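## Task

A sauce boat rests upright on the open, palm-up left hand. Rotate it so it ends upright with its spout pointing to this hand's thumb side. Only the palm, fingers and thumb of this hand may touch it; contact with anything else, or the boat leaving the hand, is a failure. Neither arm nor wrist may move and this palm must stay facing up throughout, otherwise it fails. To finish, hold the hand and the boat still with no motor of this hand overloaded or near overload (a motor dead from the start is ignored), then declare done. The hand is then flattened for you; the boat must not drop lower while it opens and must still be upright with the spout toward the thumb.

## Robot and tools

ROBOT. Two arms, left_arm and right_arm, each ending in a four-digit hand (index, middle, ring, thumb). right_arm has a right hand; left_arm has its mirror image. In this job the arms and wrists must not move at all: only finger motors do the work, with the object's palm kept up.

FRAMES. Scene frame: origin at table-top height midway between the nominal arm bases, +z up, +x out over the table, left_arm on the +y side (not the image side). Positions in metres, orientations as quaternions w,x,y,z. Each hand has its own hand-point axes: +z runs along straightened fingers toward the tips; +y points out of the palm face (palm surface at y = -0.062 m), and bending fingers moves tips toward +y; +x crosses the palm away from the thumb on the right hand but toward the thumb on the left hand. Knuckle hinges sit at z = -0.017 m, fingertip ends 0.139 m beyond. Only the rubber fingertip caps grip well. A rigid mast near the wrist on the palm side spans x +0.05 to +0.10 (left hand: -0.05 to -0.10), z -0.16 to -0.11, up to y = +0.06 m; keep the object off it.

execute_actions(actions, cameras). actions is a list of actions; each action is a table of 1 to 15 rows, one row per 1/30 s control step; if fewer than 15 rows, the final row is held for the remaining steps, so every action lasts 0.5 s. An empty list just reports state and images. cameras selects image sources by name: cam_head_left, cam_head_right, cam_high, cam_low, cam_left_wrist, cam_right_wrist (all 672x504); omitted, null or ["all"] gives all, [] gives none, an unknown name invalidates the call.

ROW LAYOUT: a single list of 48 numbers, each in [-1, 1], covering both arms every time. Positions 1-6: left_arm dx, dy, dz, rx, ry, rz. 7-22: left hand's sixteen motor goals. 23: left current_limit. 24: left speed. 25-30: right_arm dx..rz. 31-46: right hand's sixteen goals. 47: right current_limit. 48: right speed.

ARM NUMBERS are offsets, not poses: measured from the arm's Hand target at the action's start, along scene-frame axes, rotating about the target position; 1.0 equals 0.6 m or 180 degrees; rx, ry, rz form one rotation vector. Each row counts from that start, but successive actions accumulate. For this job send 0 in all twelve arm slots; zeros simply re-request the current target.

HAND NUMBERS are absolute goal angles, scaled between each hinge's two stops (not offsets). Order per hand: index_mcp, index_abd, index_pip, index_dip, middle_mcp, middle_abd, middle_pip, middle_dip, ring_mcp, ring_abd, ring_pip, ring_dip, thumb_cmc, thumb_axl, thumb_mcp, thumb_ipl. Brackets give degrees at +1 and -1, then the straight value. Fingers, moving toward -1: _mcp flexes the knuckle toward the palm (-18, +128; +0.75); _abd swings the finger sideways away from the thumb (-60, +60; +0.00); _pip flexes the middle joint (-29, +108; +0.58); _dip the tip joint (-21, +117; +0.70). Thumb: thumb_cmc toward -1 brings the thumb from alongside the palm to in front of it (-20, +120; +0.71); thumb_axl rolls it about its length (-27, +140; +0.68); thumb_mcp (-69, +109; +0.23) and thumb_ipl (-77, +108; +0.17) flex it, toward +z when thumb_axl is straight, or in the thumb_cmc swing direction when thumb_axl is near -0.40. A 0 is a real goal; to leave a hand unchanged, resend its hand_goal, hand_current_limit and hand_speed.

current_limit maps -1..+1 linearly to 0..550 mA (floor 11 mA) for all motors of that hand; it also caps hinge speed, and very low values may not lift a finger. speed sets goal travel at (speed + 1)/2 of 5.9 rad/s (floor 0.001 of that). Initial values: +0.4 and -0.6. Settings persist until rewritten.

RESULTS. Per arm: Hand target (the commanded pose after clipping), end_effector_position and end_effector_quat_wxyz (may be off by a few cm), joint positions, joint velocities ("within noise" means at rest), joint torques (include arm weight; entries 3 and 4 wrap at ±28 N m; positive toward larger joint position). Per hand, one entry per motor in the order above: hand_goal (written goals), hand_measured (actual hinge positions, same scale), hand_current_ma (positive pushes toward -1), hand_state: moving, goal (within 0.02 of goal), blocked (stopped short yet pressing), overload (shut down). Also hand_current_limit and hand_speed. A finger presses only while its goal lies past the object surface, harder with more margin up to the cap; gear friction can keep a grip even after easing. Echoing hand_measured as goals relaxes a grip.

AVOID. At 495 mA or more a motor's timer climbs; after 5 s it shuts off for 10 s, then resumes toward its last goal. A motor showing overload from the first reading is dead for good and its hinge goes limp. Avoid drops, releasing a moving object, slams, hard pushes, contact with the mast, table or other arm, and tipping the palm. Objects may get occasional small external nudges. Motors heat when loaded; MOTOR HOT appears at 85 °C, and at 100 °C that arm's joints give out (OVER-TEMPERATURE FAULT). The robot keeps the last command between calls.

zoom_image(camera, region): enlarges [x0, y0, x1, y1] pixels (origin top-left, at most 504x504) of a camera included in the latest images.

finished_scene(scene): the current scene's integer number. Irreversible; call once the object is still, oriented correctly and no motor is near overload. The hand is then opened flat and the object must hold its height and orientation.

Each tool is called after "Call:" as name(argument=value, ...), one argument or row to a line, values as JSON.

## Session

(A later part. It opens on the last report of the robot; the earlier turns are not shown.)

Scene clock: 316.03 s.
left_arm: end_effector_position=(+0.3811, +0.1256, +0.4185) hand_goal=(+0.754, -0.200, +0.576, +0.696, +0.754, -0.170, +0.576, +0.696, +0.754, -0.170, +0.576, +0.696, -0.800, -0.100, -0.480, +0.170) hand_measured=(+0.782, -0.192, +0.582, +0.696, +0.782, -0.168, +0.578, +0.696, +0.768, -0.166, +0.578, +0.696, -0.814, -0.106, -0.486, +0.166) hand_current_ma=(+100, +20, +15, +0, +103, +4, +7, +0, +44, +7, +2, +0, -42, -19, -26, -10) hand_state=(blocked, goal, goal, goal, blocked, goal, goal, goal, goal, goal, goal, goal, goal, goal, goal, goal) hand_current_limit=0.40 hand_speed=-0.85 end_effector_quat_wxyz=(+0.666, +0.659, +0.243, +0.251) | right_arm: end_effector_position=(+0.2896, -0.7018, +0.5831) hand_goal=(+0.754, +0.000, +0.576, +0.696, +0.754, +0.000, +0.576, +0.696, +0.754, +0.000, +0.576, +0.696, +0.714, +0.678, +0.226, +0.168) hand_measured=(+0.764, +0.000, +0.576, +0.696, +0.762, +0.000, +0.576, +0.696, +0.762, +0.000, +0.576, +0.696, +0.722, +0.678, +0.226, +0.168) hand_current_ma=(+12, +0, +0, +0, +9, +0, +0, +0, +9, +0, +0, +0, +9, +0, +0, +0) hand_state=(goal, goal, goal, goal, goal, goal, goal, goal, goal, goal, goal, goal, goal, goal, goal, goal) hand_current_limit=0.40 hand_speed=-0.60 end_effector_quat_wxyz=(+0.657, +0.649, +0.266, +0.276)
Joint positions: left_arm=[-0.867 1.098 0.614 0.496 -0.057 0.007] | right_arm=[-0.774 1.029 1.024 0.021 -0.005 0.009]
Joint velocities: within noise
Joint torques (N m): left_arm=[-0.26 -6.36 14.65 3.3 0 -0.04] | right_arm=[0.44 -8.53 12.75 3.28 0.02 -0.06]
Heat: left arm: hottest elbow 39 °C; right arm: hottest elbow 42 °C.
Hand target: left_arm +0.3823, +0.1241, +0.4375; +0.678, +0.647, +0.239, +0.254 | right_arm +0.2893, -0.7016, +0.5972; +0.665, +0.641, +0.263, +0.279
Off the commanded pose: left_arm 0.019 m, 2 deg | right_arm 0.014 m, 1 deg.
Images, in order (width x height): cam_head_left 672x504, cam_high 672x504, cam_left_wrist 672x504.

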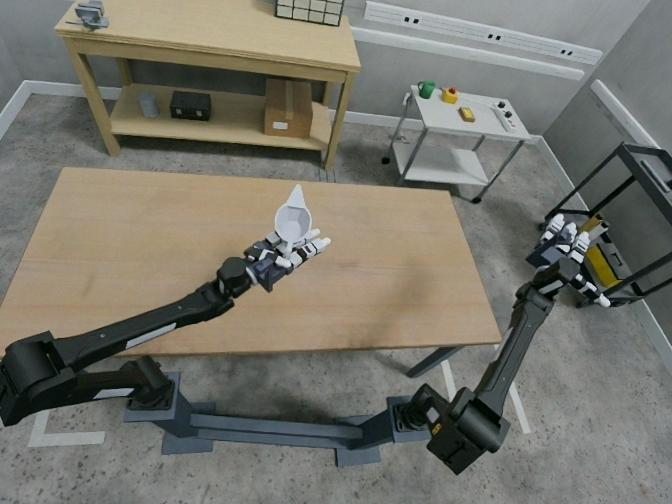

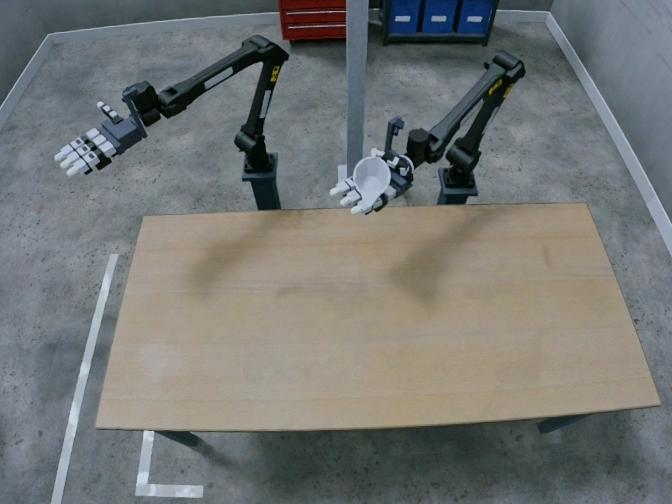

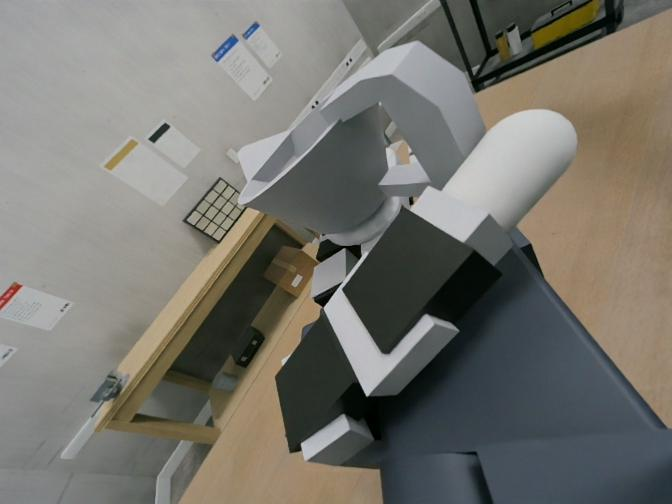

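Call:
execute_actions(
  actions=[
    [[0,0,0,0,0,0,0.754,-0.25,0.576,0.2,0.754,-0.17,0.576,0.696,0.754,-0.17,0.576,0.696,-0.8,-0.1,-0.48,0.17,0.4,-0.82,0,0,0,0,0,0,0.754,0,0.576,0.696,0.754,0,0.576,0.696,0.754,0,0.576,0.696,0.714,0.678,0.226,0.168,0.4,-0.6]],
    [[0,0,0,0,0,0,0.754,-0.25,0.576,-0.15,0.754,-0.17,0.576,0.696,0.754,-0.17,0.576,0.696,-0.8,-0.1,-0.48,0.17,0.4,-0.85,0,0,0,0,0,0,0.754,0,0.576,0.696,0.754,0,0.576,0.696,0.754,0,0.576,0.696,0.714,0.678,0.226,0.168,0.4,-0.6]],
  ],
  cameras=["cam_head_left", "cam_low", "cam_high"],
)

Call:
zoom_image(
  camera="cam_head_left",
  region=[230, 175, 340, 280],
)

Call:
zoom_image(
  camera="cam_high",
  region=[325, 140, 435, 225],
)

Call:
zoom_image(
  camera="cam_low",
  region=[395, 85, 505, 165],
)

Scene clock: 330.90 s.
left_arm: end_effector_position=(+0.3811, +0.1256, +0.4185) hand_goal=(+0.754, -0.250, +0.576, -0.150, +0.754, -0.170, +0.576, +0.696, +0.754, -0.170, +0.576, +0.696, -0.800, -0.100, -0.480, +0.170) hand_measured=(+0.786, -0.240, +0.584, -0.144, +0.782, -0.168, +0.578, +0.696, +0.768, -0.166, +0.578, +0.696, -0.814, -0.110, -0.486, +0.166) hand_current_ma=(+116, +22, +21, +19, +103, +3, +7, +0, +44, +7, +2, +0, -42, -40, -26, -10) hand_state=(blocked, goal, goal, goal, blocked, goal, goal, goal, goal, goal, goal, goal, goal, goal, goal, goal) hand_current_limit=0.40 hand_speed=-0.85 end_effector_quat_wxyz=(+0.666, +0.659, +0.243, +0.251) | right_arm: end_effector_position=(+0.2896, -0.7018, +0.5831) hand_goal=(+0.754, +0.000, +0.576, +0.696, +0.754, +0.000, +0.576, +0.696, +0.754, +0.000, +0.576, +0.696, +0.714, +0.678, +0.226, +0.168) hand_measured=(+0.764, +0.000, +0.576, +0.696, +0.762, +0.000, +0.576, +0.696, +0.762, +0.000, +0.576, +0.696, +0.722, +0.678, +0.226, +0.168) hand_current_ma=(+12, +0, +0, +0, +9, +0, +0, +0, +9, +0, +0, +0, +9, +0, +0, +0) hand_state=(goal, goal, goal, goal, goal, goal, goal, goal, goal, goal, goal, goal, goal, goal, goal, goal) hand_current_limit=0.40 hand_speed=-0.60 end_effector_quat_wxyz=(+0.657, +0.649, +0.266, +0.276)
Joint positions: left_arm=[-0.867 1.098 0.614 0.496 -0.057 0.007] | right_arm=[-0.774 1.029 1.024 0.021 -0.005 0.009]
Joint velocities: within noise
Joint torques (N m): left_arm=[-0.26 -6.48 14.71 3.32 -0.01 -0.04] | right_arm=[0.44 -8.47 12.74 3.28 0.02 -0.06]
Heat: left arm: hottest elbow 39 °C; right arm: hottest elbow 42 °C.
Hand target: left_arm +0.3823, +0.1241, +0.4375; +0.678, +0.647, +0.239, +0.254 | right_arm +0.2893, -0.7016, +0.5972; +0.665, +0.641, +0.263, +0.279
Off the commanded pose: left_arm 0.019 m, 2 deg | right_arm 0.014 m, 1 deg.
Images, in order (width x height): cam_head_left 672x504, cam_high 672x504, cam_low 672x504.

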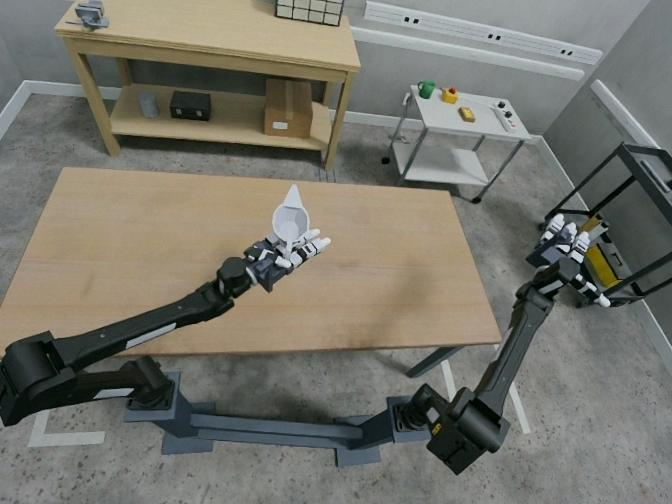

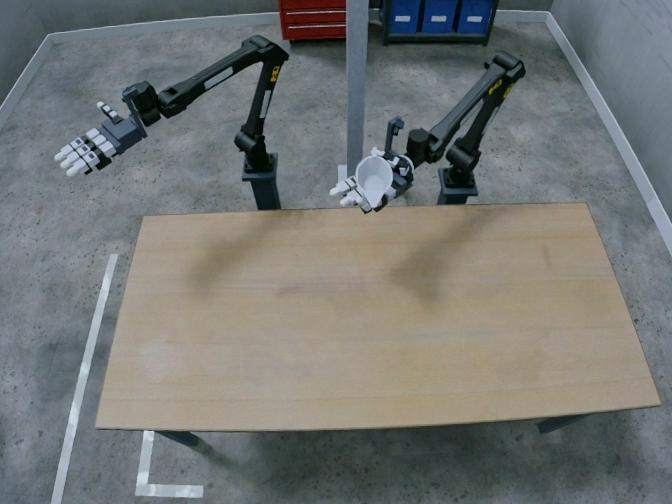

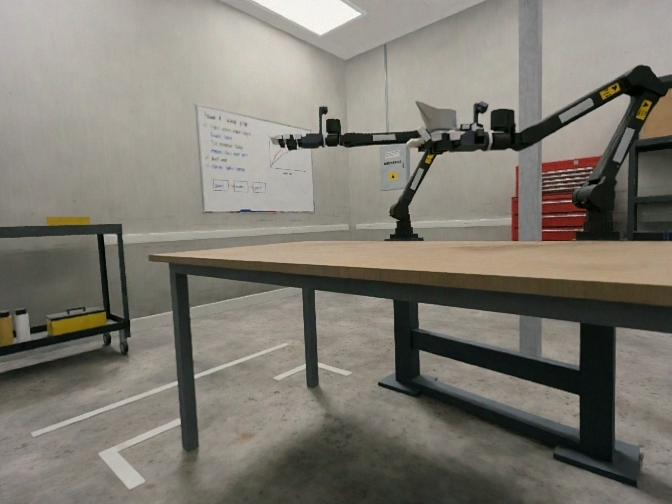

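Scaled by 4.582 from the camera's 672x504 image, which has a finer 960x720 frame.

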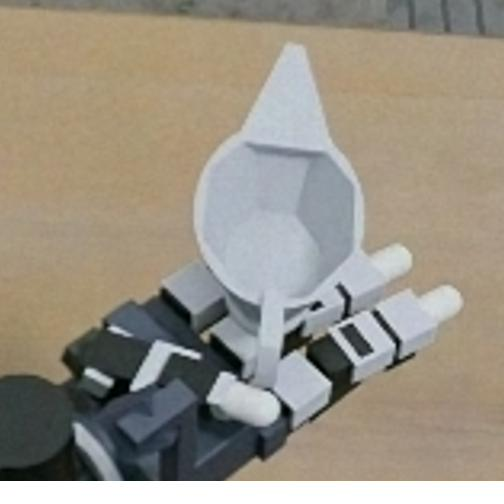

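Scaled by 4.582 from the camera's 672x504 image, which has a finer 960x720 frame.

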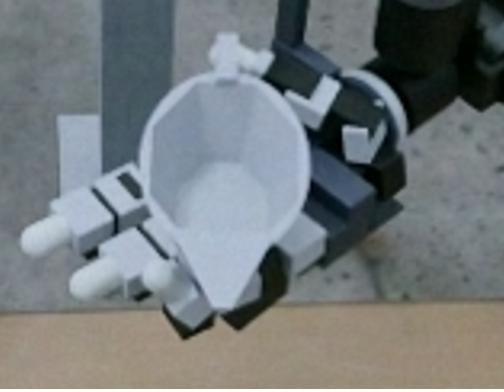

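Scaled by 4.582 from the camera's 672x504 image, which has a finer 960x720 frame.

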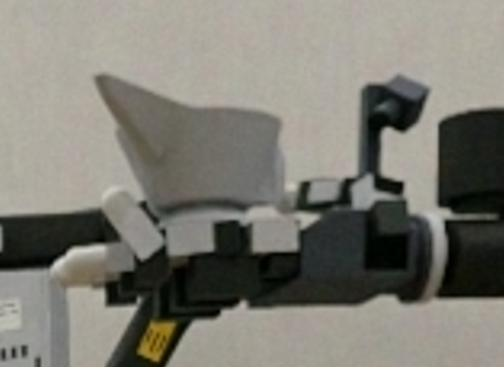

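Call:
execute_actions(
  actions=[
    [[0,0,0,0,0,0,0.754,0.0,0.576,-0.2,0.754,-0.17,0.576,0.696,0.754,-0.17,0.576,0.696,-0.8,-0.1,-0.48,0.17,0.4,-0.88,0,0,0,0,0,0,0.754,0,0.576,0.696,0.754,0,0.576,0.696,0.754,0,0.576,0.696,0.714,0.678,0.226,0.168,0.4,-0.6]],
    [[0,0,0,0,0,0,0.754,0.15,0.576,-0.2,0.754,-0.17,0.576,0.696,0.754,-0.17,0.576,0.696,-0.8,-0.1,-0.48,0.17,0.4,-0.88,0,0,0,0,0,0,0.754,0,0.576,0.696,0.754,0,0.576,0.696,0.754,0,0.576,0.696,0.714,0.678,0.226,0.168,0.4,-0.6]],
  ],
  cameras=["cam_head_left", "cam_low", "cam_high"],
)

Call:
zoom_image(
  camera="cam_head_left",
  region=[230, 175, 340, 280],
)

Call:
zoom_image(
  camera="cam_high",
  region=[325, 140, 435, 225],
)

Call:
zoom_image(
  camera="cam_low",
  region=[395, 85, 505, 165],
)

Scene clock: 342.63 s.
left_arm: end_effector_position=(+0.3811, +0.1256, +0.4185) hand_goal=(+0.754, +0.150, +0.576, -0.200, +0.754, -0.170, +0.576, +0.696, +0.754, -0.170, +0.576, +0.696, -0.800, -0.100, -0.480, +0.170) hand_measured=(+0.786, +0.144, +0.584, -0.196, +0.782, -0.168, +0.578, +0.696, +0.768, -0.166, +0.578, +0.696, -0.814, -0.108, -0.486, +0.166) hand_current_ma=(+116, -11, +20, +8, +103, +3, +7, +0, +44, +7, +2, +0, -42, -26, -26, -10) hand_state=(blocked, goal, goal, goal, blocked, goal, goal, goal, goal, goal, goal, goal, goal, goal, goal, goal) hand_current_limit=0.40 hand_speed=-0.88 end_effector_quat_wxyz=(+0.666, +0.659, +0.243, +0.251) | right_arm: end_effector_position=(+0.2896, -0.7018, +0.5831) hand_goal=(+0.754, +0.000, +0.576, +0.696, +0.754, +0.000, +0.576, +0.696, +0.754, +0.000, +0.576, +0.696, +0.714, +0.678, +0.226, +0.168) hand_measured=(+0.764, +0.000, +0.576, +0.696, +0.762, +0.000, +0.576, +0.696, +0.762, +0.000, +0.576, +0.696, +0.722, +0.678, +0.226, +0.168) hand_current_ma=(+12, +0, +0, +0, +9, +0, +0, +0, +9, +0, +0, +0, +9, +0, +0, +0) hand_state=(goal, goal, goal, goal, goal, goal, goal, goal, goal, goal, goal, goal, goal, goal, goal, goal) hand_current_limit=0.40 hand_speed=-0.60 end_effector_quat_wxyz=(+0.657, +0.649, +0.266, +0.276)
Joint positions: left_arm=[-0.867 1.098 0.614 0.496 -0.057 0.007] | right_arm=[-0.774 1.029 1.024 0.021 -0.005 0.009]
Joint velocities: within noise
Joint torques (N m): left_arm=[-0.32 -6.36 14.69 3.3 0 -0.03] | right_arm=[0.44 -8.53 12.74 3.28 0.02 -0.06]
Heat: left arm: hottest elbow 39 °C; right arm: hottest elbow 42 °C.
Hand target: left_arm +0.3823, +0.1241, +0.4375; +0.678, +0.647, +0.239, +0.254 | right_arm +0.2893, -0.7016, +0.5972; +0.665, +0.641, +0.263, +0.279
Off the commanded pose: left_arm 0.019 m, 2 deg | right_arm 0.014 m, 1 deg.
Images, in order (width x height): cam_head_left 672x504, cam_high 672x504, cam_low 672x504.

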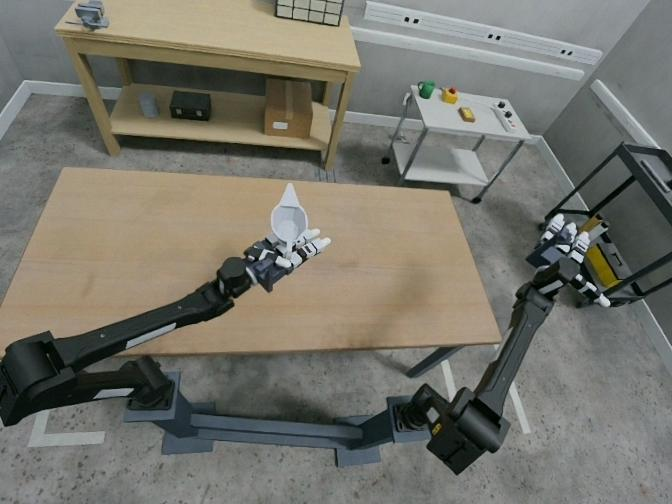

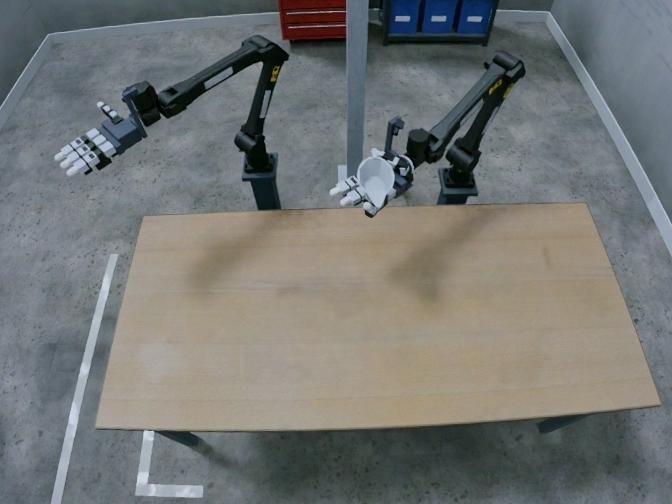

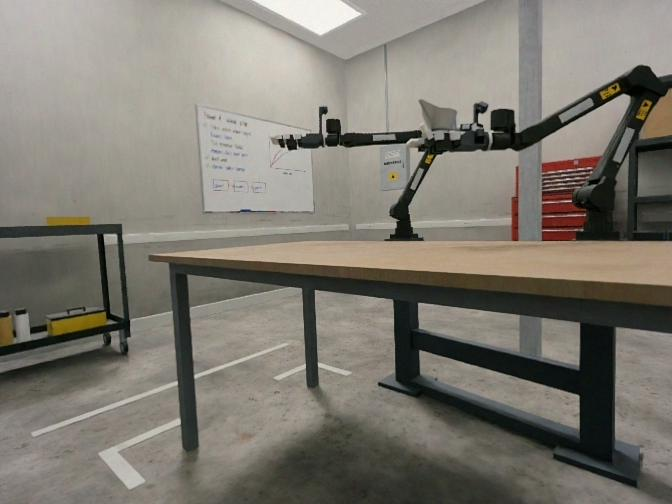

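Scaled by 4.582 from the camera's 672x504 image, which has a finer 960x720 frame.

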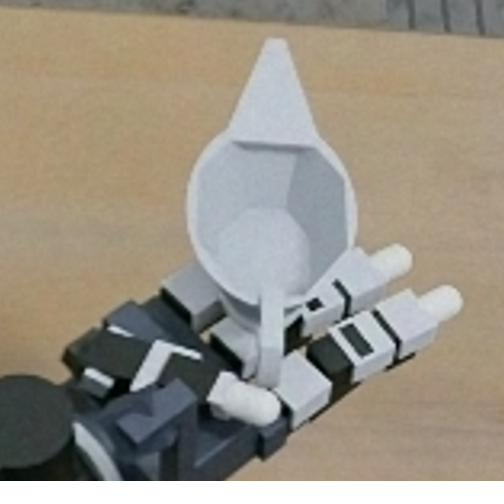

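Scaled by 4.582 from the camera's 672x504 image, which has a finer 960x720 frame.

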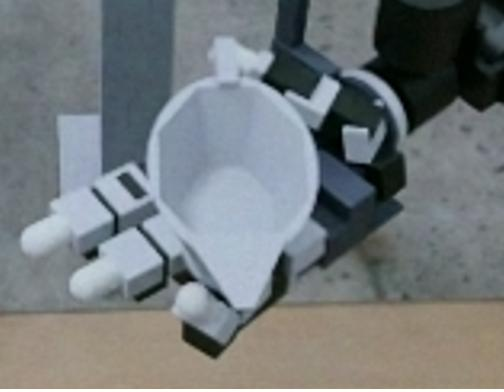

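Scaled by 4.582 from the camera's 672x504 image, which has a finer 960x720 frame.

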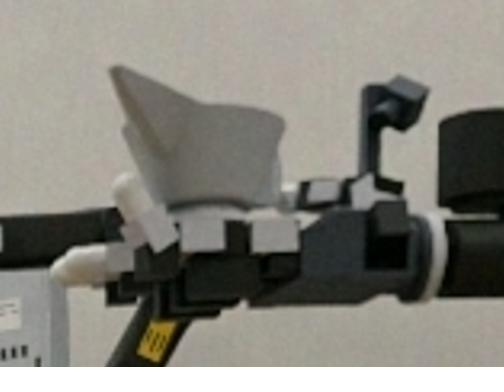

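Call:
execute_actions(
  actions=[
    [[0,0,0,0,0,0,0.754,0.3,0.576,-0.25,0.754,-0.17,0.576,0.696,0.754,-0.17,0.576,0.696,-0.8,-0.1,-0.48,0.17,0.4,-0.88,0,0,0,0,0,0,0.754,0,0.576,0.696,0.754,0,0.576,0.696,0.754,0,0.576,0.696,0.714,0.678,0.226,0.168,0.4,-0.6]],
    [[0,0,0,0,0,0,0.754,0.45,0.576,-0.25,0.754,-0.1,0.576,0.696,0.754,-0.17,0.576,0.696,-0.8,-0.1,-0.48,0.17,0.4,-0.88,0,0,0,0,0,0,0.754,0,0.576,0.696,0.754,0,0.576,0.696,0.754,0,0.576,0.696,0.714,0.678,0.226,0.168,0.4,-0.6]],
  ],
  cameras=["cam_head_left", "cam_low", "cam_high"],
)

Call:
zoom_image(
  camera="cam_head_left",
  region=[230, 175, 340, 280],
)

Call:
zoom_image(
  camera="cam_high",
  region=[325, 140, 435, 225],
)

Call:
zoom_image(
  camera="cam_low",
  region=[395, 85, 505, 165],
)

Scene clock: 350.83 s.
left_arm: end_effector_position=(+0.3811, +0.1256, +0.4185) hand_goal=(+0.754, +0.450, +0.576, -0.250, +0.754, -0.100, +0.576, +0.696, +0.754, -0.170, +0.576, +0.696, -0.800, -0.100, -0.480, +0.170) hand_measured=(+0.786, +0.446, +0.582, -0.246, +0.782, -0.102, +0.578, +0.696, +0.768, -0.166, +0.578, +0.696, -0.814, -0.106, -0.486, +0.166) hand_current_ma=(+116, -10, +18, +8, +103, -4, +7, +0, +44, +7, +2, +0, -42, -22, -26, -10) hand_state=(blocked, goal, goal, goal, blocked, goal, goal, goal, goal, goal, goal, goal, goal, goal, goal, goal) hand_current_limit=0.40 hand_speed=-0.88 end_effector_quat_wxyz=(+0.666, +0.659, +0.243, +0.251) | right_arm: end_effector_position=(+0.2896, -0.7018, +0.5831) hand_goal=(+0.754, +0.000, +0.576, +0.696, +0.754, +0.000, +0.576, +0.696, +0.754, +0.000, +0.576, +0.696, +0.714, +0.678, +0.226, +0.168) hand_measured=(+0.764, +0.000, +0.576, +0.696, +0.762, +0.000, +0.576, +0.696, +0.762, +0.000, +0.576, +0.696, +0.722, +0.678, +0.226, +0.168) hand_current_ma=(+12, +0, +0, +0, +9, +0, +0, +0, +9, +0, +0, +0, +9, +0, +0, +0) hand_state=(goal, goal, goal, goal, goal, goal, goal, goal, goal, goal, goal, goal, goal, goal, goal, goal) hand_current_limit=0.40 hand_speed=-0.60 end_effector_quat_wxyz=(+0.657, +0.649, +0.266, +0.276)
Joint positions: left_arm=[-0.867 1.098 0.614 0.496 -0.057 0.007] | right_arm=[-0.774 1.029 1.024 0.021 -0.005 0.009]
Joint velocities: within noise
Joint torques (N m): left_arm=[-0.44 -6.24 14.68 3.29 0 -0.01] | right_arm=[0.38 -8.53 12.74 3.28 0.02 -0.05]
Heat: left arm: hottest elbow 39 °C; right arm: hottest elbow 42 °C.
Hand target: left_arm +0.3823, +0.1241, +0.4375; +0.678, +0.647, +0.239, +0.254 | right_arm +0.2893, -0.7016, +0.5972; +0.665, +0.641, +0.263, +0.279
Off the commanded pose: left_arm 0.019 m, 2 deg | right_arm 0.014 m, 1 deg.
Images, in order (width x height): cam_head_left 672x504, cam_high 672x504, cam_low 672x504.

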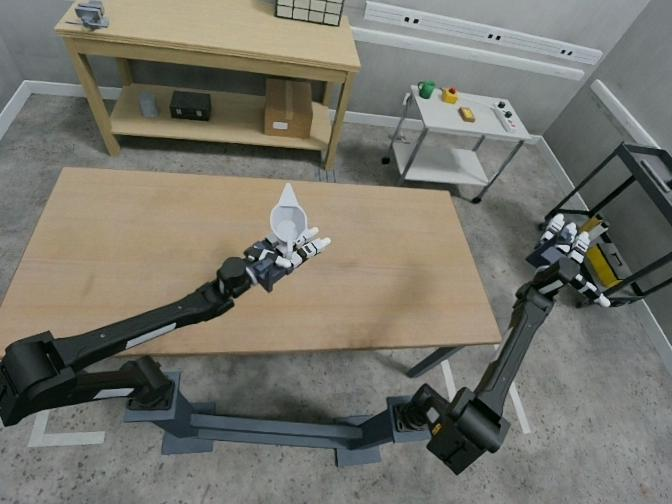

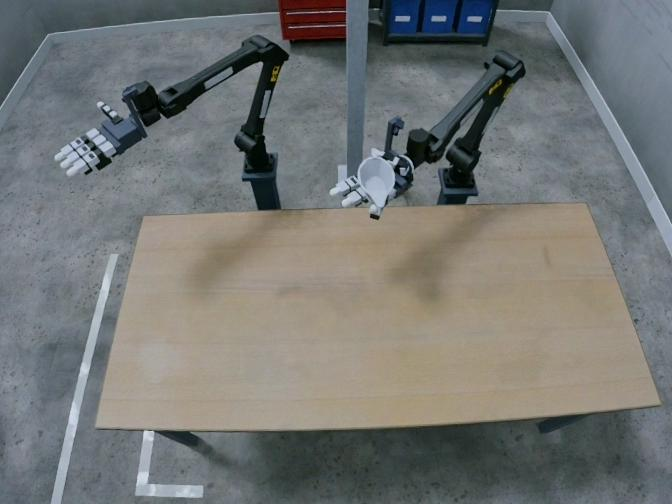

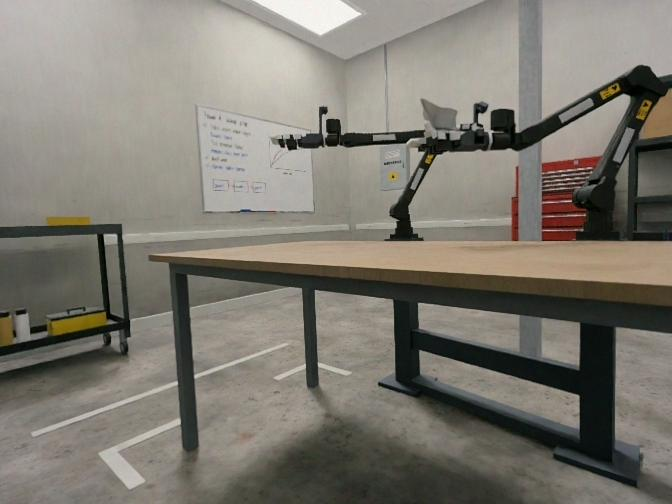

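Scaled by 4.582 from the camera's 672x504 image, which has a finer 960x720 frame.

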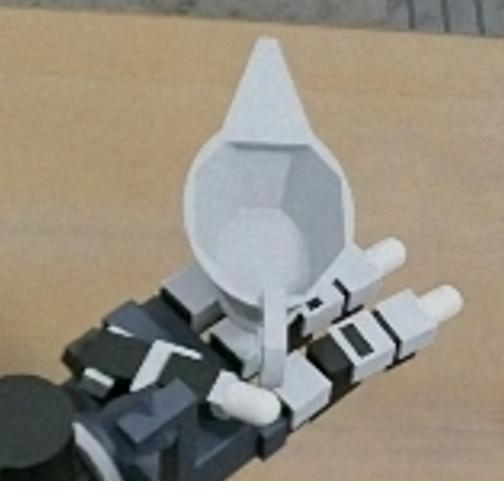

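Scaled by 4.582 from the camera's 672x504 image, which has a finer 960x720 frame.

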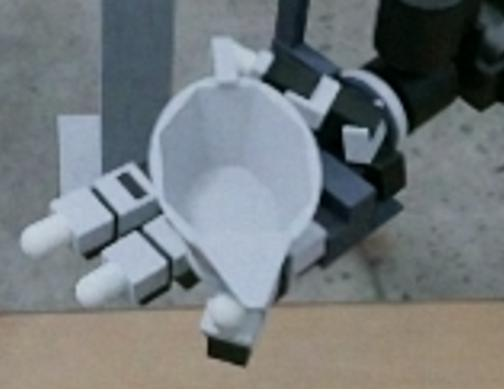

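Scaled by 4.582 from the camera's 672x504 image, which has a finer 960x720 frame.

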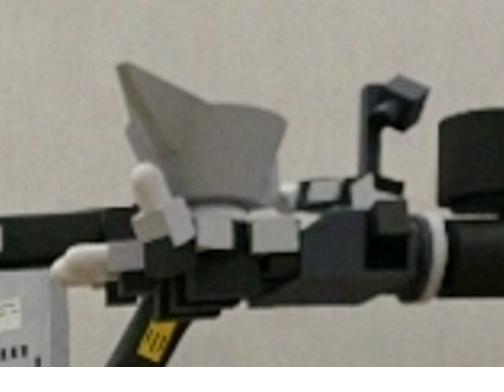

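Call:
execute_actions(
  actions=[
    [[0,0,0,0,0,0,0.754,0.6,0.576,-0.3,0.754,-0.05,0.576,0.696,0.754,-0.1,0.576,0.696,-0.8,-0.1,-0.48,0.17,0.4,-0.88,0,0,0,0,0,0,0.754,0,0.576,0.696,0.754,0,0.576,0.696,0.754,0,0.576,0.696,0.714,0.678,0.226,0.168,0.4,-0.6]],
    [[0,0,0,0,0,0,0.754,0.75,0.576,-0.3,0.754,0,0.576,0.696,0.754,0,0.576,0.696,-0.8,-0.1,-0.48,0.17,0.4,-0.88,0,0,0,0,0,0,0.754,0,0.576,0.696,0.754,0,0.576,0.696,0.754,0,0.576,0.696,0.714,0.678,0.226,0.168,0.4,-0.6]],
  ],
  cameras=["cam_head_left", "cam_low", "cam_high"],
)

Call:
zoom_image(
  camera="cam_head_left",
  region=[230, 175, 340, 280],
)

Call:
zoom_image(
  camera="cam_high",
  region=[325, 140, 435, 225],
)

Call:
zoom_image(
  camera="cam_low",
  region=[395, 85, 505, 165],
)

Scene clock: 363.50 s.
left_arm: end_effector_position=(+0.3811, +0.1256, +0.4185) hand_goal=(+0.754, +0.750, +0.576, -0.300, +0.754, +0.000, +0.576, +0.696, +0.754, +0.000, +0.576, +0.696, -0.800, -0.100, -0.480, +0.170) hand_measured=(+0.786, +0.746, +0.582, -0.296, +0.782, -0.002, +0.578, +0.696, +0.768, -0.004, +0.578, +0.696, -0.814, -0.104, -0.486, +0.166) hand_current_ma=(+116, -10, +18, +8, +103, -5, +7, +0, +44, -7, +2, +0, -42, -14, -26, -10) hand_state=(blocked, goal, goal, goal, blocked, goal, goal, goal, goal, goal, goal, goal, goal, goal, goal, goal) hand_current_limit=0.40 hand_speed=-0.88 end_effector_quat_wxyz=(+0.666, +0.659, +0.243, +0.251) | right_arm: end_effector_position=(+0.2896, -0.7018, +0.5831) hand_goal=(+0.754, +0.000, +0.576, +0.696, +0.754, +0.000, +0.576, +0.696, +0.754, +0.000, +0.576, +0.696, +0.714, +0.678, +0.226, +0.168) hand_measured=(+0.764, +0.000, +0.576, +0.696, +0.762, +0.000, +0.576, +0.696, +0.762, +0.000, +0.576, +0.696, +0.722, +0.678, +0.226, +0.168) hand_current_ma=(+12, +0, +0, +0, +9, +0, +0, +0, +9, +0, +0, +0, +9, +0, +0, +0) hand_state=(goal, goal, goal, goal, goal, goal, goal, goal, goal, goal, goal, goal, goal, goal, goal, goal) hand_current_limit=0.40 hand_speed=-0.60 end_effector_quat_wxyz=(+0.657, +0.649, +0.266, +0.276)
Joint positions: left_arm=[-0.867 1.098 0.614 0.496 -0.057 0.007] | right_arm=[-0.774 1.029 1.024 0.021 -0.005 0.009]
Joint velocities: within noise
Joint torques (N m): left_arm=[-0.26 -6.24 14.69 3.28 0.01 0] | right_arm=[0.38 -8.41 12.72 3.26 0.02 -0.05]
Heat: left arm: hottest elbow 39 °C; right arm: hottest elbow 43 °C.
Hand target: left_arm +0.3823, +0.1241, +0.4375; +0.678, +0.647, +0.239, +0.254 | right_arm +0.2893, -0.7016, +0.5972; +0.665, +0.641, +0.263, +0.279
Off the commanded pose: left_arm 0.019 m, 2 deg | right_arm 0.014 m, 1 deg.
Images, in order (width x height): cam_head_left 672x504, cam_high 672x504, cam_low 672x504.

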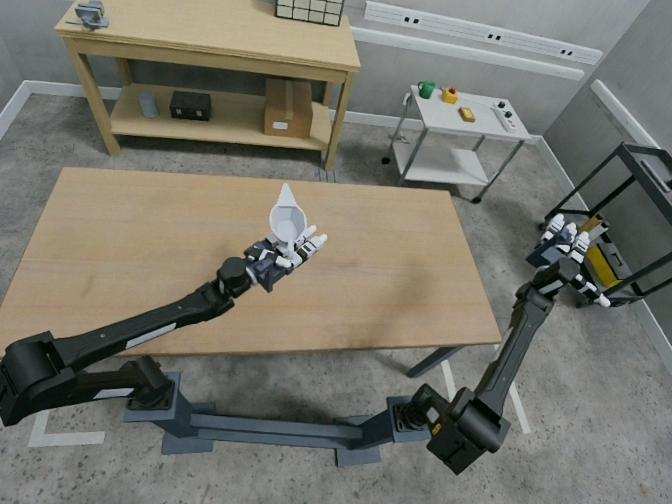

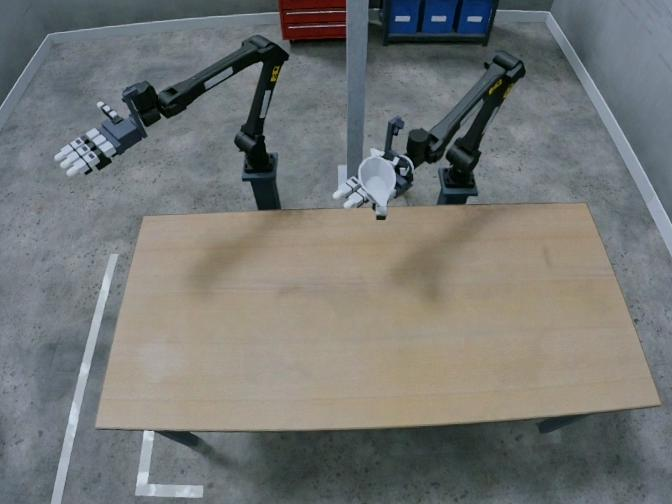

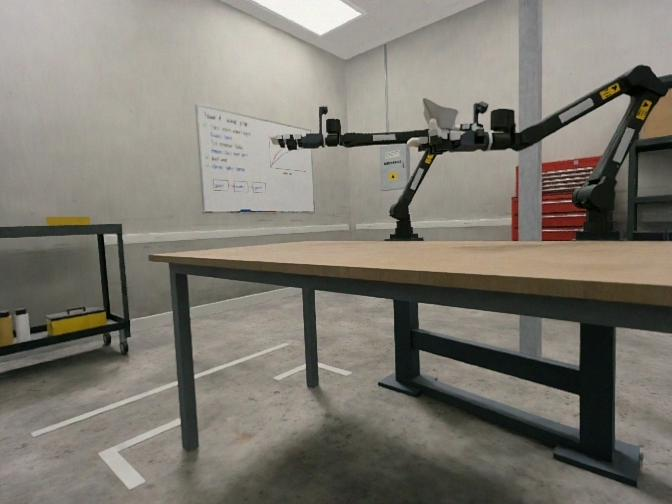

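Scaled by 4.582 from the camera's 672x504 image, which has a finer 960x720 frame.

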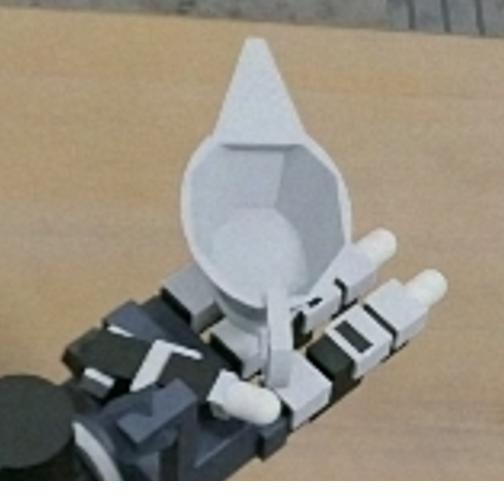

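Scaled by 4.582 from the camera's 672x504 image, which has a finer 960x720 frame.

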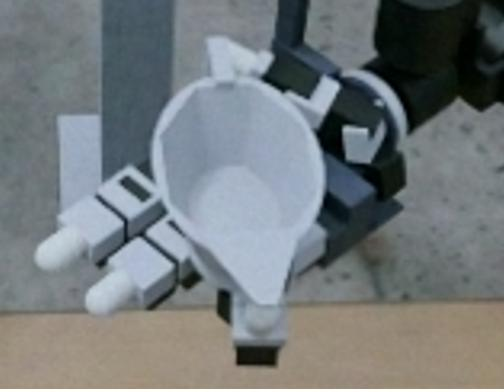

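Scaled by 4.582 from the camera's 672x504 image, which has a finer 960x720 frame.

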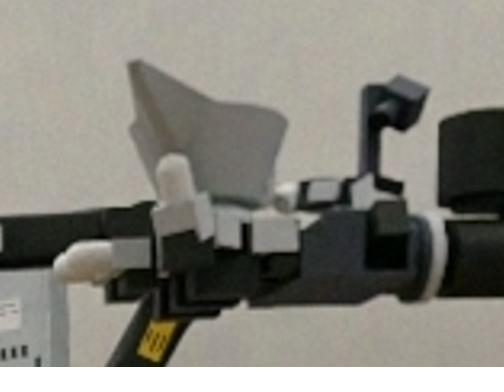

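Call:
execute_actions(
  actions=[
    [[0,0,0,0,0,0,0.754,0.75,0.576,0.4,0.754,0,0.576,0.696,0.754,0,0.576,0.696,-0.8,-0.1,-0.48,0.17,0.4,-0.8,0,0,0,0,0,0,0.754,0,0.576,0.696,0.754,0,0.576,0.696,0.754,0,0.576,0.696,0.714,0.678,0.226,0.168,0.4,-0.6]],
    [[0,0,0,0,0,0,0.754,0.4,0.576,0.5,0.754,0,0.576,0.696,0.754,0,0.576,0.696,-0.8,-0.1,-0.48,0.17,0.4,-0.82,0,0,0,0,0,0,0.754,0,0.576,0.696,0.754,0,0.576,0.696,0.754,0,0.576,0.696,0.714,0.678,0.226,0.168,0.4,-0.6]],
    [[0,0,0,0,0,0,0.754,0.05,0.576,0.4,0.754,0,0.576,0.4,0.754,0,0.576,0.696,-0.8,-0.1,-0.48,0.17,0.4,-0.82,0,0,0,0,0,0,0.754,0,0.576,0.696,0.754,0,0.576,0.696,0.754,0,0.576,0.696,0.714,0.678,0.226,0.168,0.4,-0.6]],
    [[0,0,0,0,0,0,0.754,0.0,0.576,0.1,0.754,0,0.576,0.1,0.754,0,0.576,0.696,-0.8,-0.1,-0.48,0.17,0.4,-0.85,0,0,0,0,0,0,0.754,0,0.576,0.696,0.754,0,0.576,0.696,0.754,0,0.576,0.696,0.714,0.678,0.226,0.168,0.4,-0.6]],
  ],
  cameras=["cam_head_left", "cam_low", "cam_high"],
)

Call:
zoom_image(
  camera="cam_head_left",
  region=[230, 175, 340, 280],
)

Call:
zoom_image(
  camera="cam_high",
  region=[325, 140, 435, 225],
)

Call:
zoom_image(
  camera="cam_low",
  region=[395, 85, 505, 165],
)

Scene clock: 402.63 s.
left_arm: end_effector_position=(+0.3811, +0.1256, +0.4185) hand_goal=(+0.754, +0.000, +0.576, +0.100, +0.754, +0.000, +0.576, +0.100, +0.754, +0.000, +0.576, +0.696, -0.800, -0.100, -0.480, +0.170) hand_measured=(+0.786, +0.006, +0.582, +0.104, +0.782, -0.002, +0.578, +0.104, +0.768, -0.004, +0.578, +0.696, -0.814, -0.104, -0.486, +0.166) hand_current_ma=(+116, +12, +18, +9, +103, -5, +7, +10, +44, -7, +2, +0, -42, -13, -26, -10) hand_state=(blocked, goal, goal, goal, blocked, goal, goal, goal, goal, goal, goal, goal, goal, goal, goal, goal) hand_current_limit=0.40 hand_speed=-0.85 end_effector_quat_wxyz=(+0.666, +0.659, +0.243, +0.251) | right_arm: end_effector_position=(+0.2896, -0.7018, +0.5831) hand_goal=(+0.754, +0.000, +0.576, +0.696, +0.754, +0.000, +0.576, +0.696, +0.754, +0.000, +0.576, +0.696, +0.714, +0.678, +0.226, +0.168) hand_measured=(+0.764, +0.000, +0.576, +0.696, +0.762, +0.000, +0.576, +0.696, +0.762, +0.000, +0.576, +0.696, +0.722, +0.678, +0.226, +0.168) hand_current_ma=(+12, +0, +0, +0, +9, +0, +0, +0, +9, +0, +0, +0, +9, +0, +0, +0) hand_state=(goal, goal, goal, goal, goal, goal, goal, goal, goal, goal, goal, goal, goal, goal, goal, goal) hand_current_limit=0.40 hand_speed=-0.60 end_effector_quat_wxyz=(+0.657, +0.649, +0.266, +0.276)
Joint positions: left_arm=[-0.867 1.098 0.614 0.496 -0.057 0.007] | right_arm=[-0.774 1.029 1.024 0.021 -0.005 0.009]
Joint velocities: within noise
Joint torques (N m): left_arm=[-0.32 -6.42 14.68 3.28 0 -0.01] | right_arm=[0.44 -8.53 12.75 3.28 0.02 -0.05]
Heat: left arm: hottest elbow 39 °C; right arm: hottest elbow 43 °C.
Hand target: left_arm +0.3823, +0.1241, +0.4375; +0.678, +0.647, +0.239, +0.254 | right_arm +0.2893, -0.7016, +0.5972; +0.665, +0.641, +0.263, +0.279
Off the commanded pose: left_arm 0.019 m, 2 deg | right_arm 0.014 m, 1 deg.
Images, in order (width x height): cam_head_left 672x504, cam_high 672x504, cam_low 672x504.

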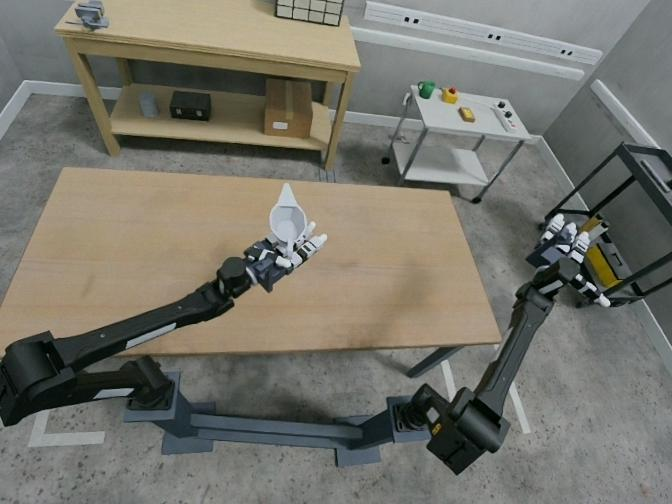

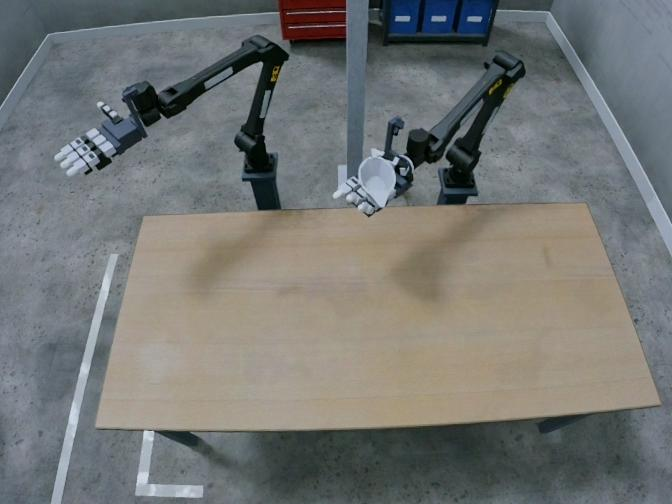

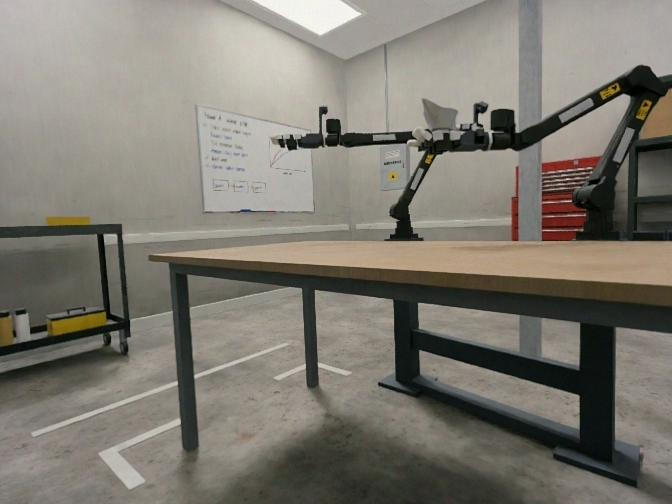

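Scaled by 4.582 from the camera's 672x504 image, which has a finer 960x720 frame.

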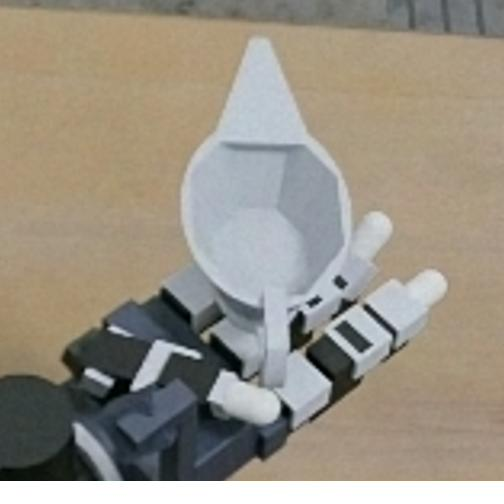

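Scaled by 4.582 from the camera's 672x504 image, which has a finer 960x720 frame.

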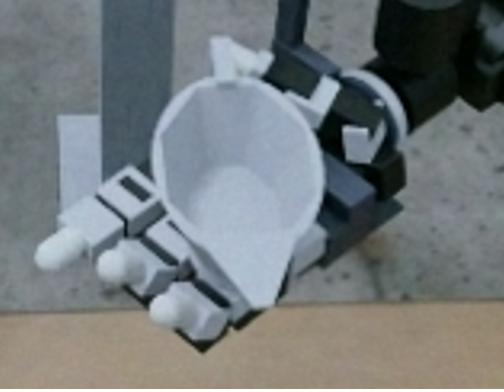

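Scaled by 4.582 from the camera's 672x504 image, which has a finer 960x720 frame.

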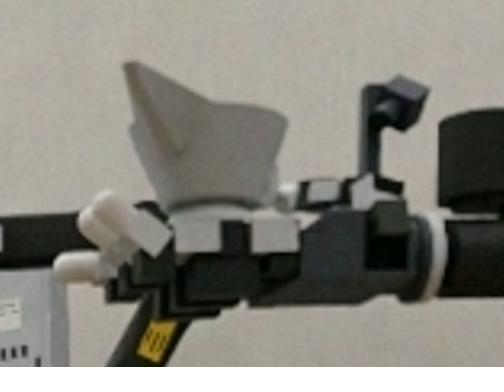

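Call:
execute_actions(
  actions=[
    [[0,0,0,0,0,0,0.754,0.0,0.576,-0.2,0.754,0,0.576,-0.2,0.754,0,0.576,0.696,-0.8,-0.1,-0.48,0.17,0.4,-0.85,0,0,0,0,0,0,0.754,0,0.576,0.696,0.754,0,0.576,0.696,0.754,0,0.576,0.696,0.714,0.678,0.226,0.168,0.4,-0.6]],
    [[0,0,0,0,0,0,0.754,0.0,0.576,-0.45,0.754,0,0.576,-0.45,0.754,0,0.576,0.696,-0.8,-0.1,-0.48,0.17,0.4,-0.87,0,0,0,0,0,0,0.754,0,0.576,0.696,0.754,0,0.576,0.696,0.754,0,0.576,0.696,0.714,0.678,0.226,0.168,0.4,-0.6]],
  ],
  cameras=["cam_head_left", "cam_low", "cam_high"],
)

Call:
zoom_image(
  camera="cam_head_left",
  region=[230, 175, 340, 280],
)

Call:
zoom_image(
  camera="cam_high",
  region=[325, 140, 435, 225],
)

Call:
zoom_image(
  camera="cam_low",
  region=[395, 85, 505, 165],
)

Scene clock: 413.30 s.
left_arm: end_effector_position=(+0.3811, +0.1256, +0.4185) hand_goal=(+0.754, +0.000, +0.576, -0.450, +0.754, +0.000, +0.576, -0.450, +0.754, +0.000, +0.576, +0.696, -0.800, -0.100, -0.480, +0.170) hand_measured=(+0.786, +0.006, +0.582, -0.446, +0.782, -0.002, +0.578, -0.446, +0.768, -0.004, +0.578, +0.696, -0.814, -0.104, -0.486, +0.166) hand_current_ma=(+116, +12, +17, +7, +103, -5, +7, +8, +44, -7, +2, +0, -42, -13, -26, -10) hand_state=(blocked, goal, goal, goal, blocked, goal, goal, goal, goal, goal, goal, goal, goal, goal, goal, goal) hand_current_limit=0.40 hand_speed=-0.87 end_effector_quat_wxyz=(+0.666, +0.659, +0.243, +0.251) | right_arm: end_effector_position=(+0.2896, -0.7018, +0.5831) hand_goal=(+0.754, +0.000, +0.576, +0.696, +0.754, +0.000, +0.576, +0.696, +0.754, +0.000, +0.576, +0.696, +0.714, +0.678, +0.226, +0.168) hand_measured=(+0.764, +0.000, +0.576, +0.696, +0.762, +0.000, +0.576, +0.696, +0.762, +0.000, +0.576, +0.696, +0.722, +0.678, +0.226, +0.168) hand_current_ma=(+12, +0, +0, +0, +9, +0, +0, +0, +9, +0, +0, +0, +9, +0, +0, +0) hand_state=(goal, goal, goal, goal, goal, goal, goal, goal, goal, goal, goal, goal, goal, goal, goal, goal) hand_current_limit=0.40 hand_speed=-0.60 end_effector_quat_wxyz=(+0.657, +0.649, +0.266, +0.276)
Joint positions: left_arm=[-0.867 1.098 0.614 0.496 -0.057 0.007] | right_arm=[-0.774 1.029 1.024 0.021 -0.005 0.009]
Joint velocities: within noise
Joint torques (N m): left_arm=[-0.38 -6.42 14.68 3.32 -0.01 -0.03] | right_arm=[0.44 -8.53 12.72 3.28 0.02 -0.05]
Heat: left arm: hottest elbow 39 °C; right arm: hottest elbow 43 °C.
Hand target: left_arm +0.3823, +0.1241, +0.4375; +0.678, +0.647, +0.239, +0.254 | right_arm +0.2893, -0.7016, +0.5972; +0.665, +0.641, +0.263, +0.279
Off the commanded pose: left_arm 0.019 m, 2 deg | right_arm 0.014 m, 1 deg.
Images, in order (width x height): cam_head_left 672x504, cam_high 672x504, cam_low 672x504.

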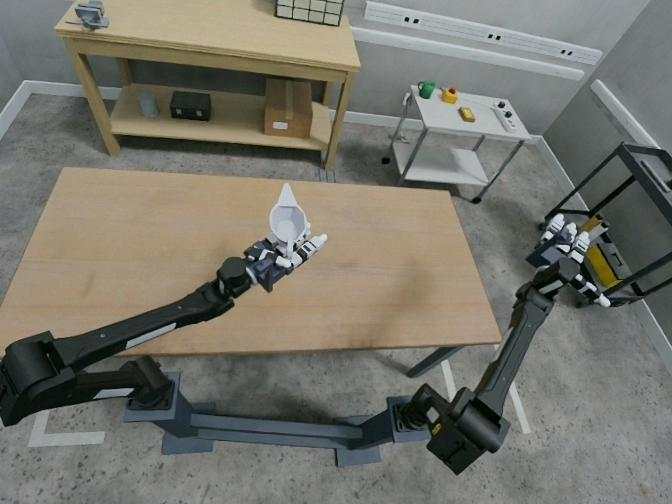

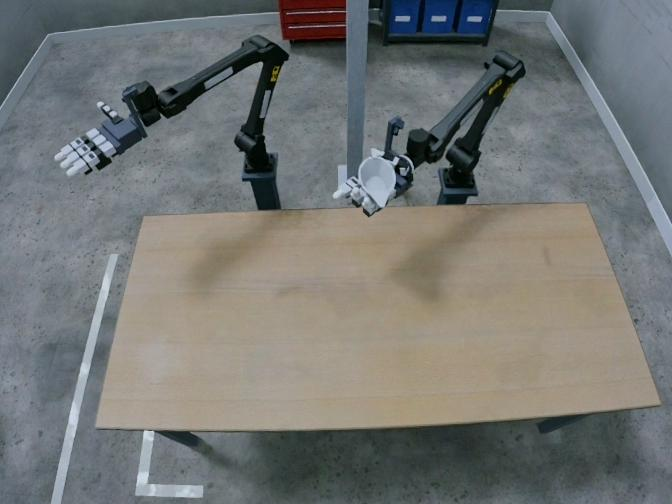

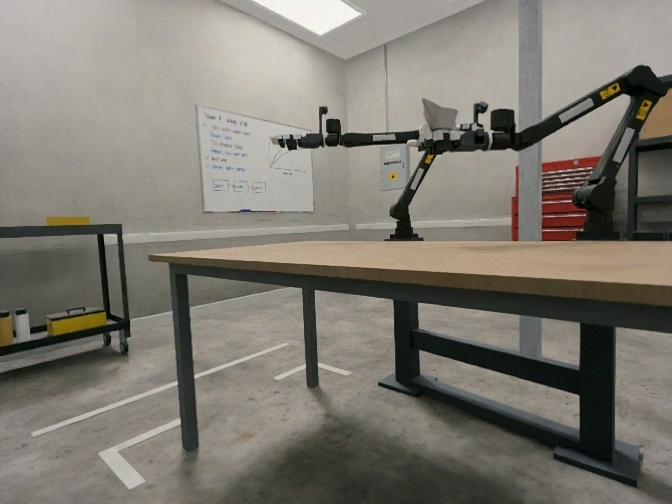

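Scaled by 4.582 from the camera's 672x504 image, which has a finer 960x720 frame.

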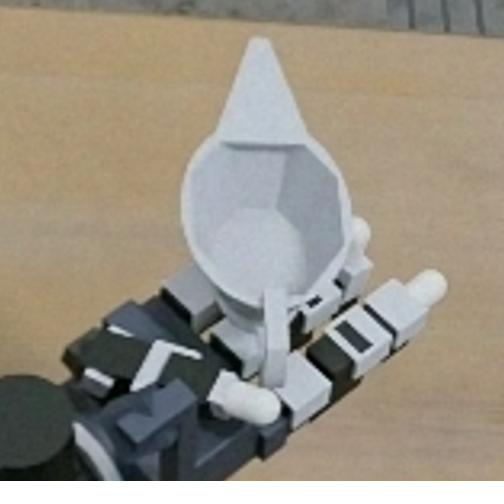

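Scaled by 4.582 from the camera's 672x504 image, which has a finer 960x720 frame.

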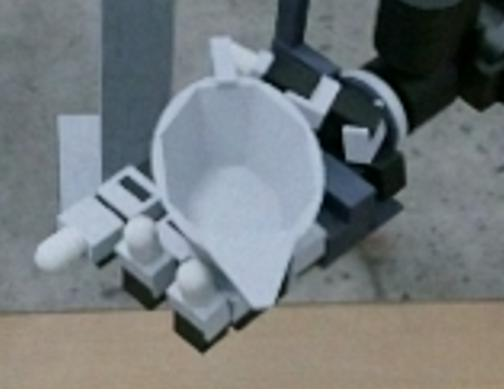

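Scaled by 4.582 from the camera's 672x504 image, which has a finer 960x720 frame.

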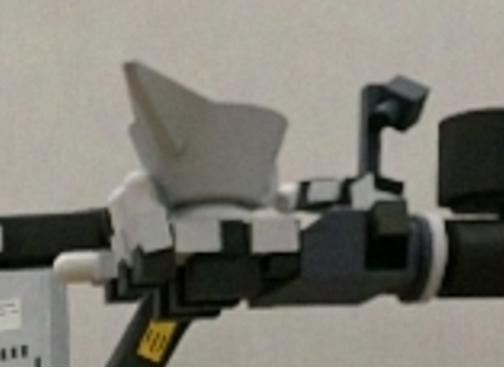

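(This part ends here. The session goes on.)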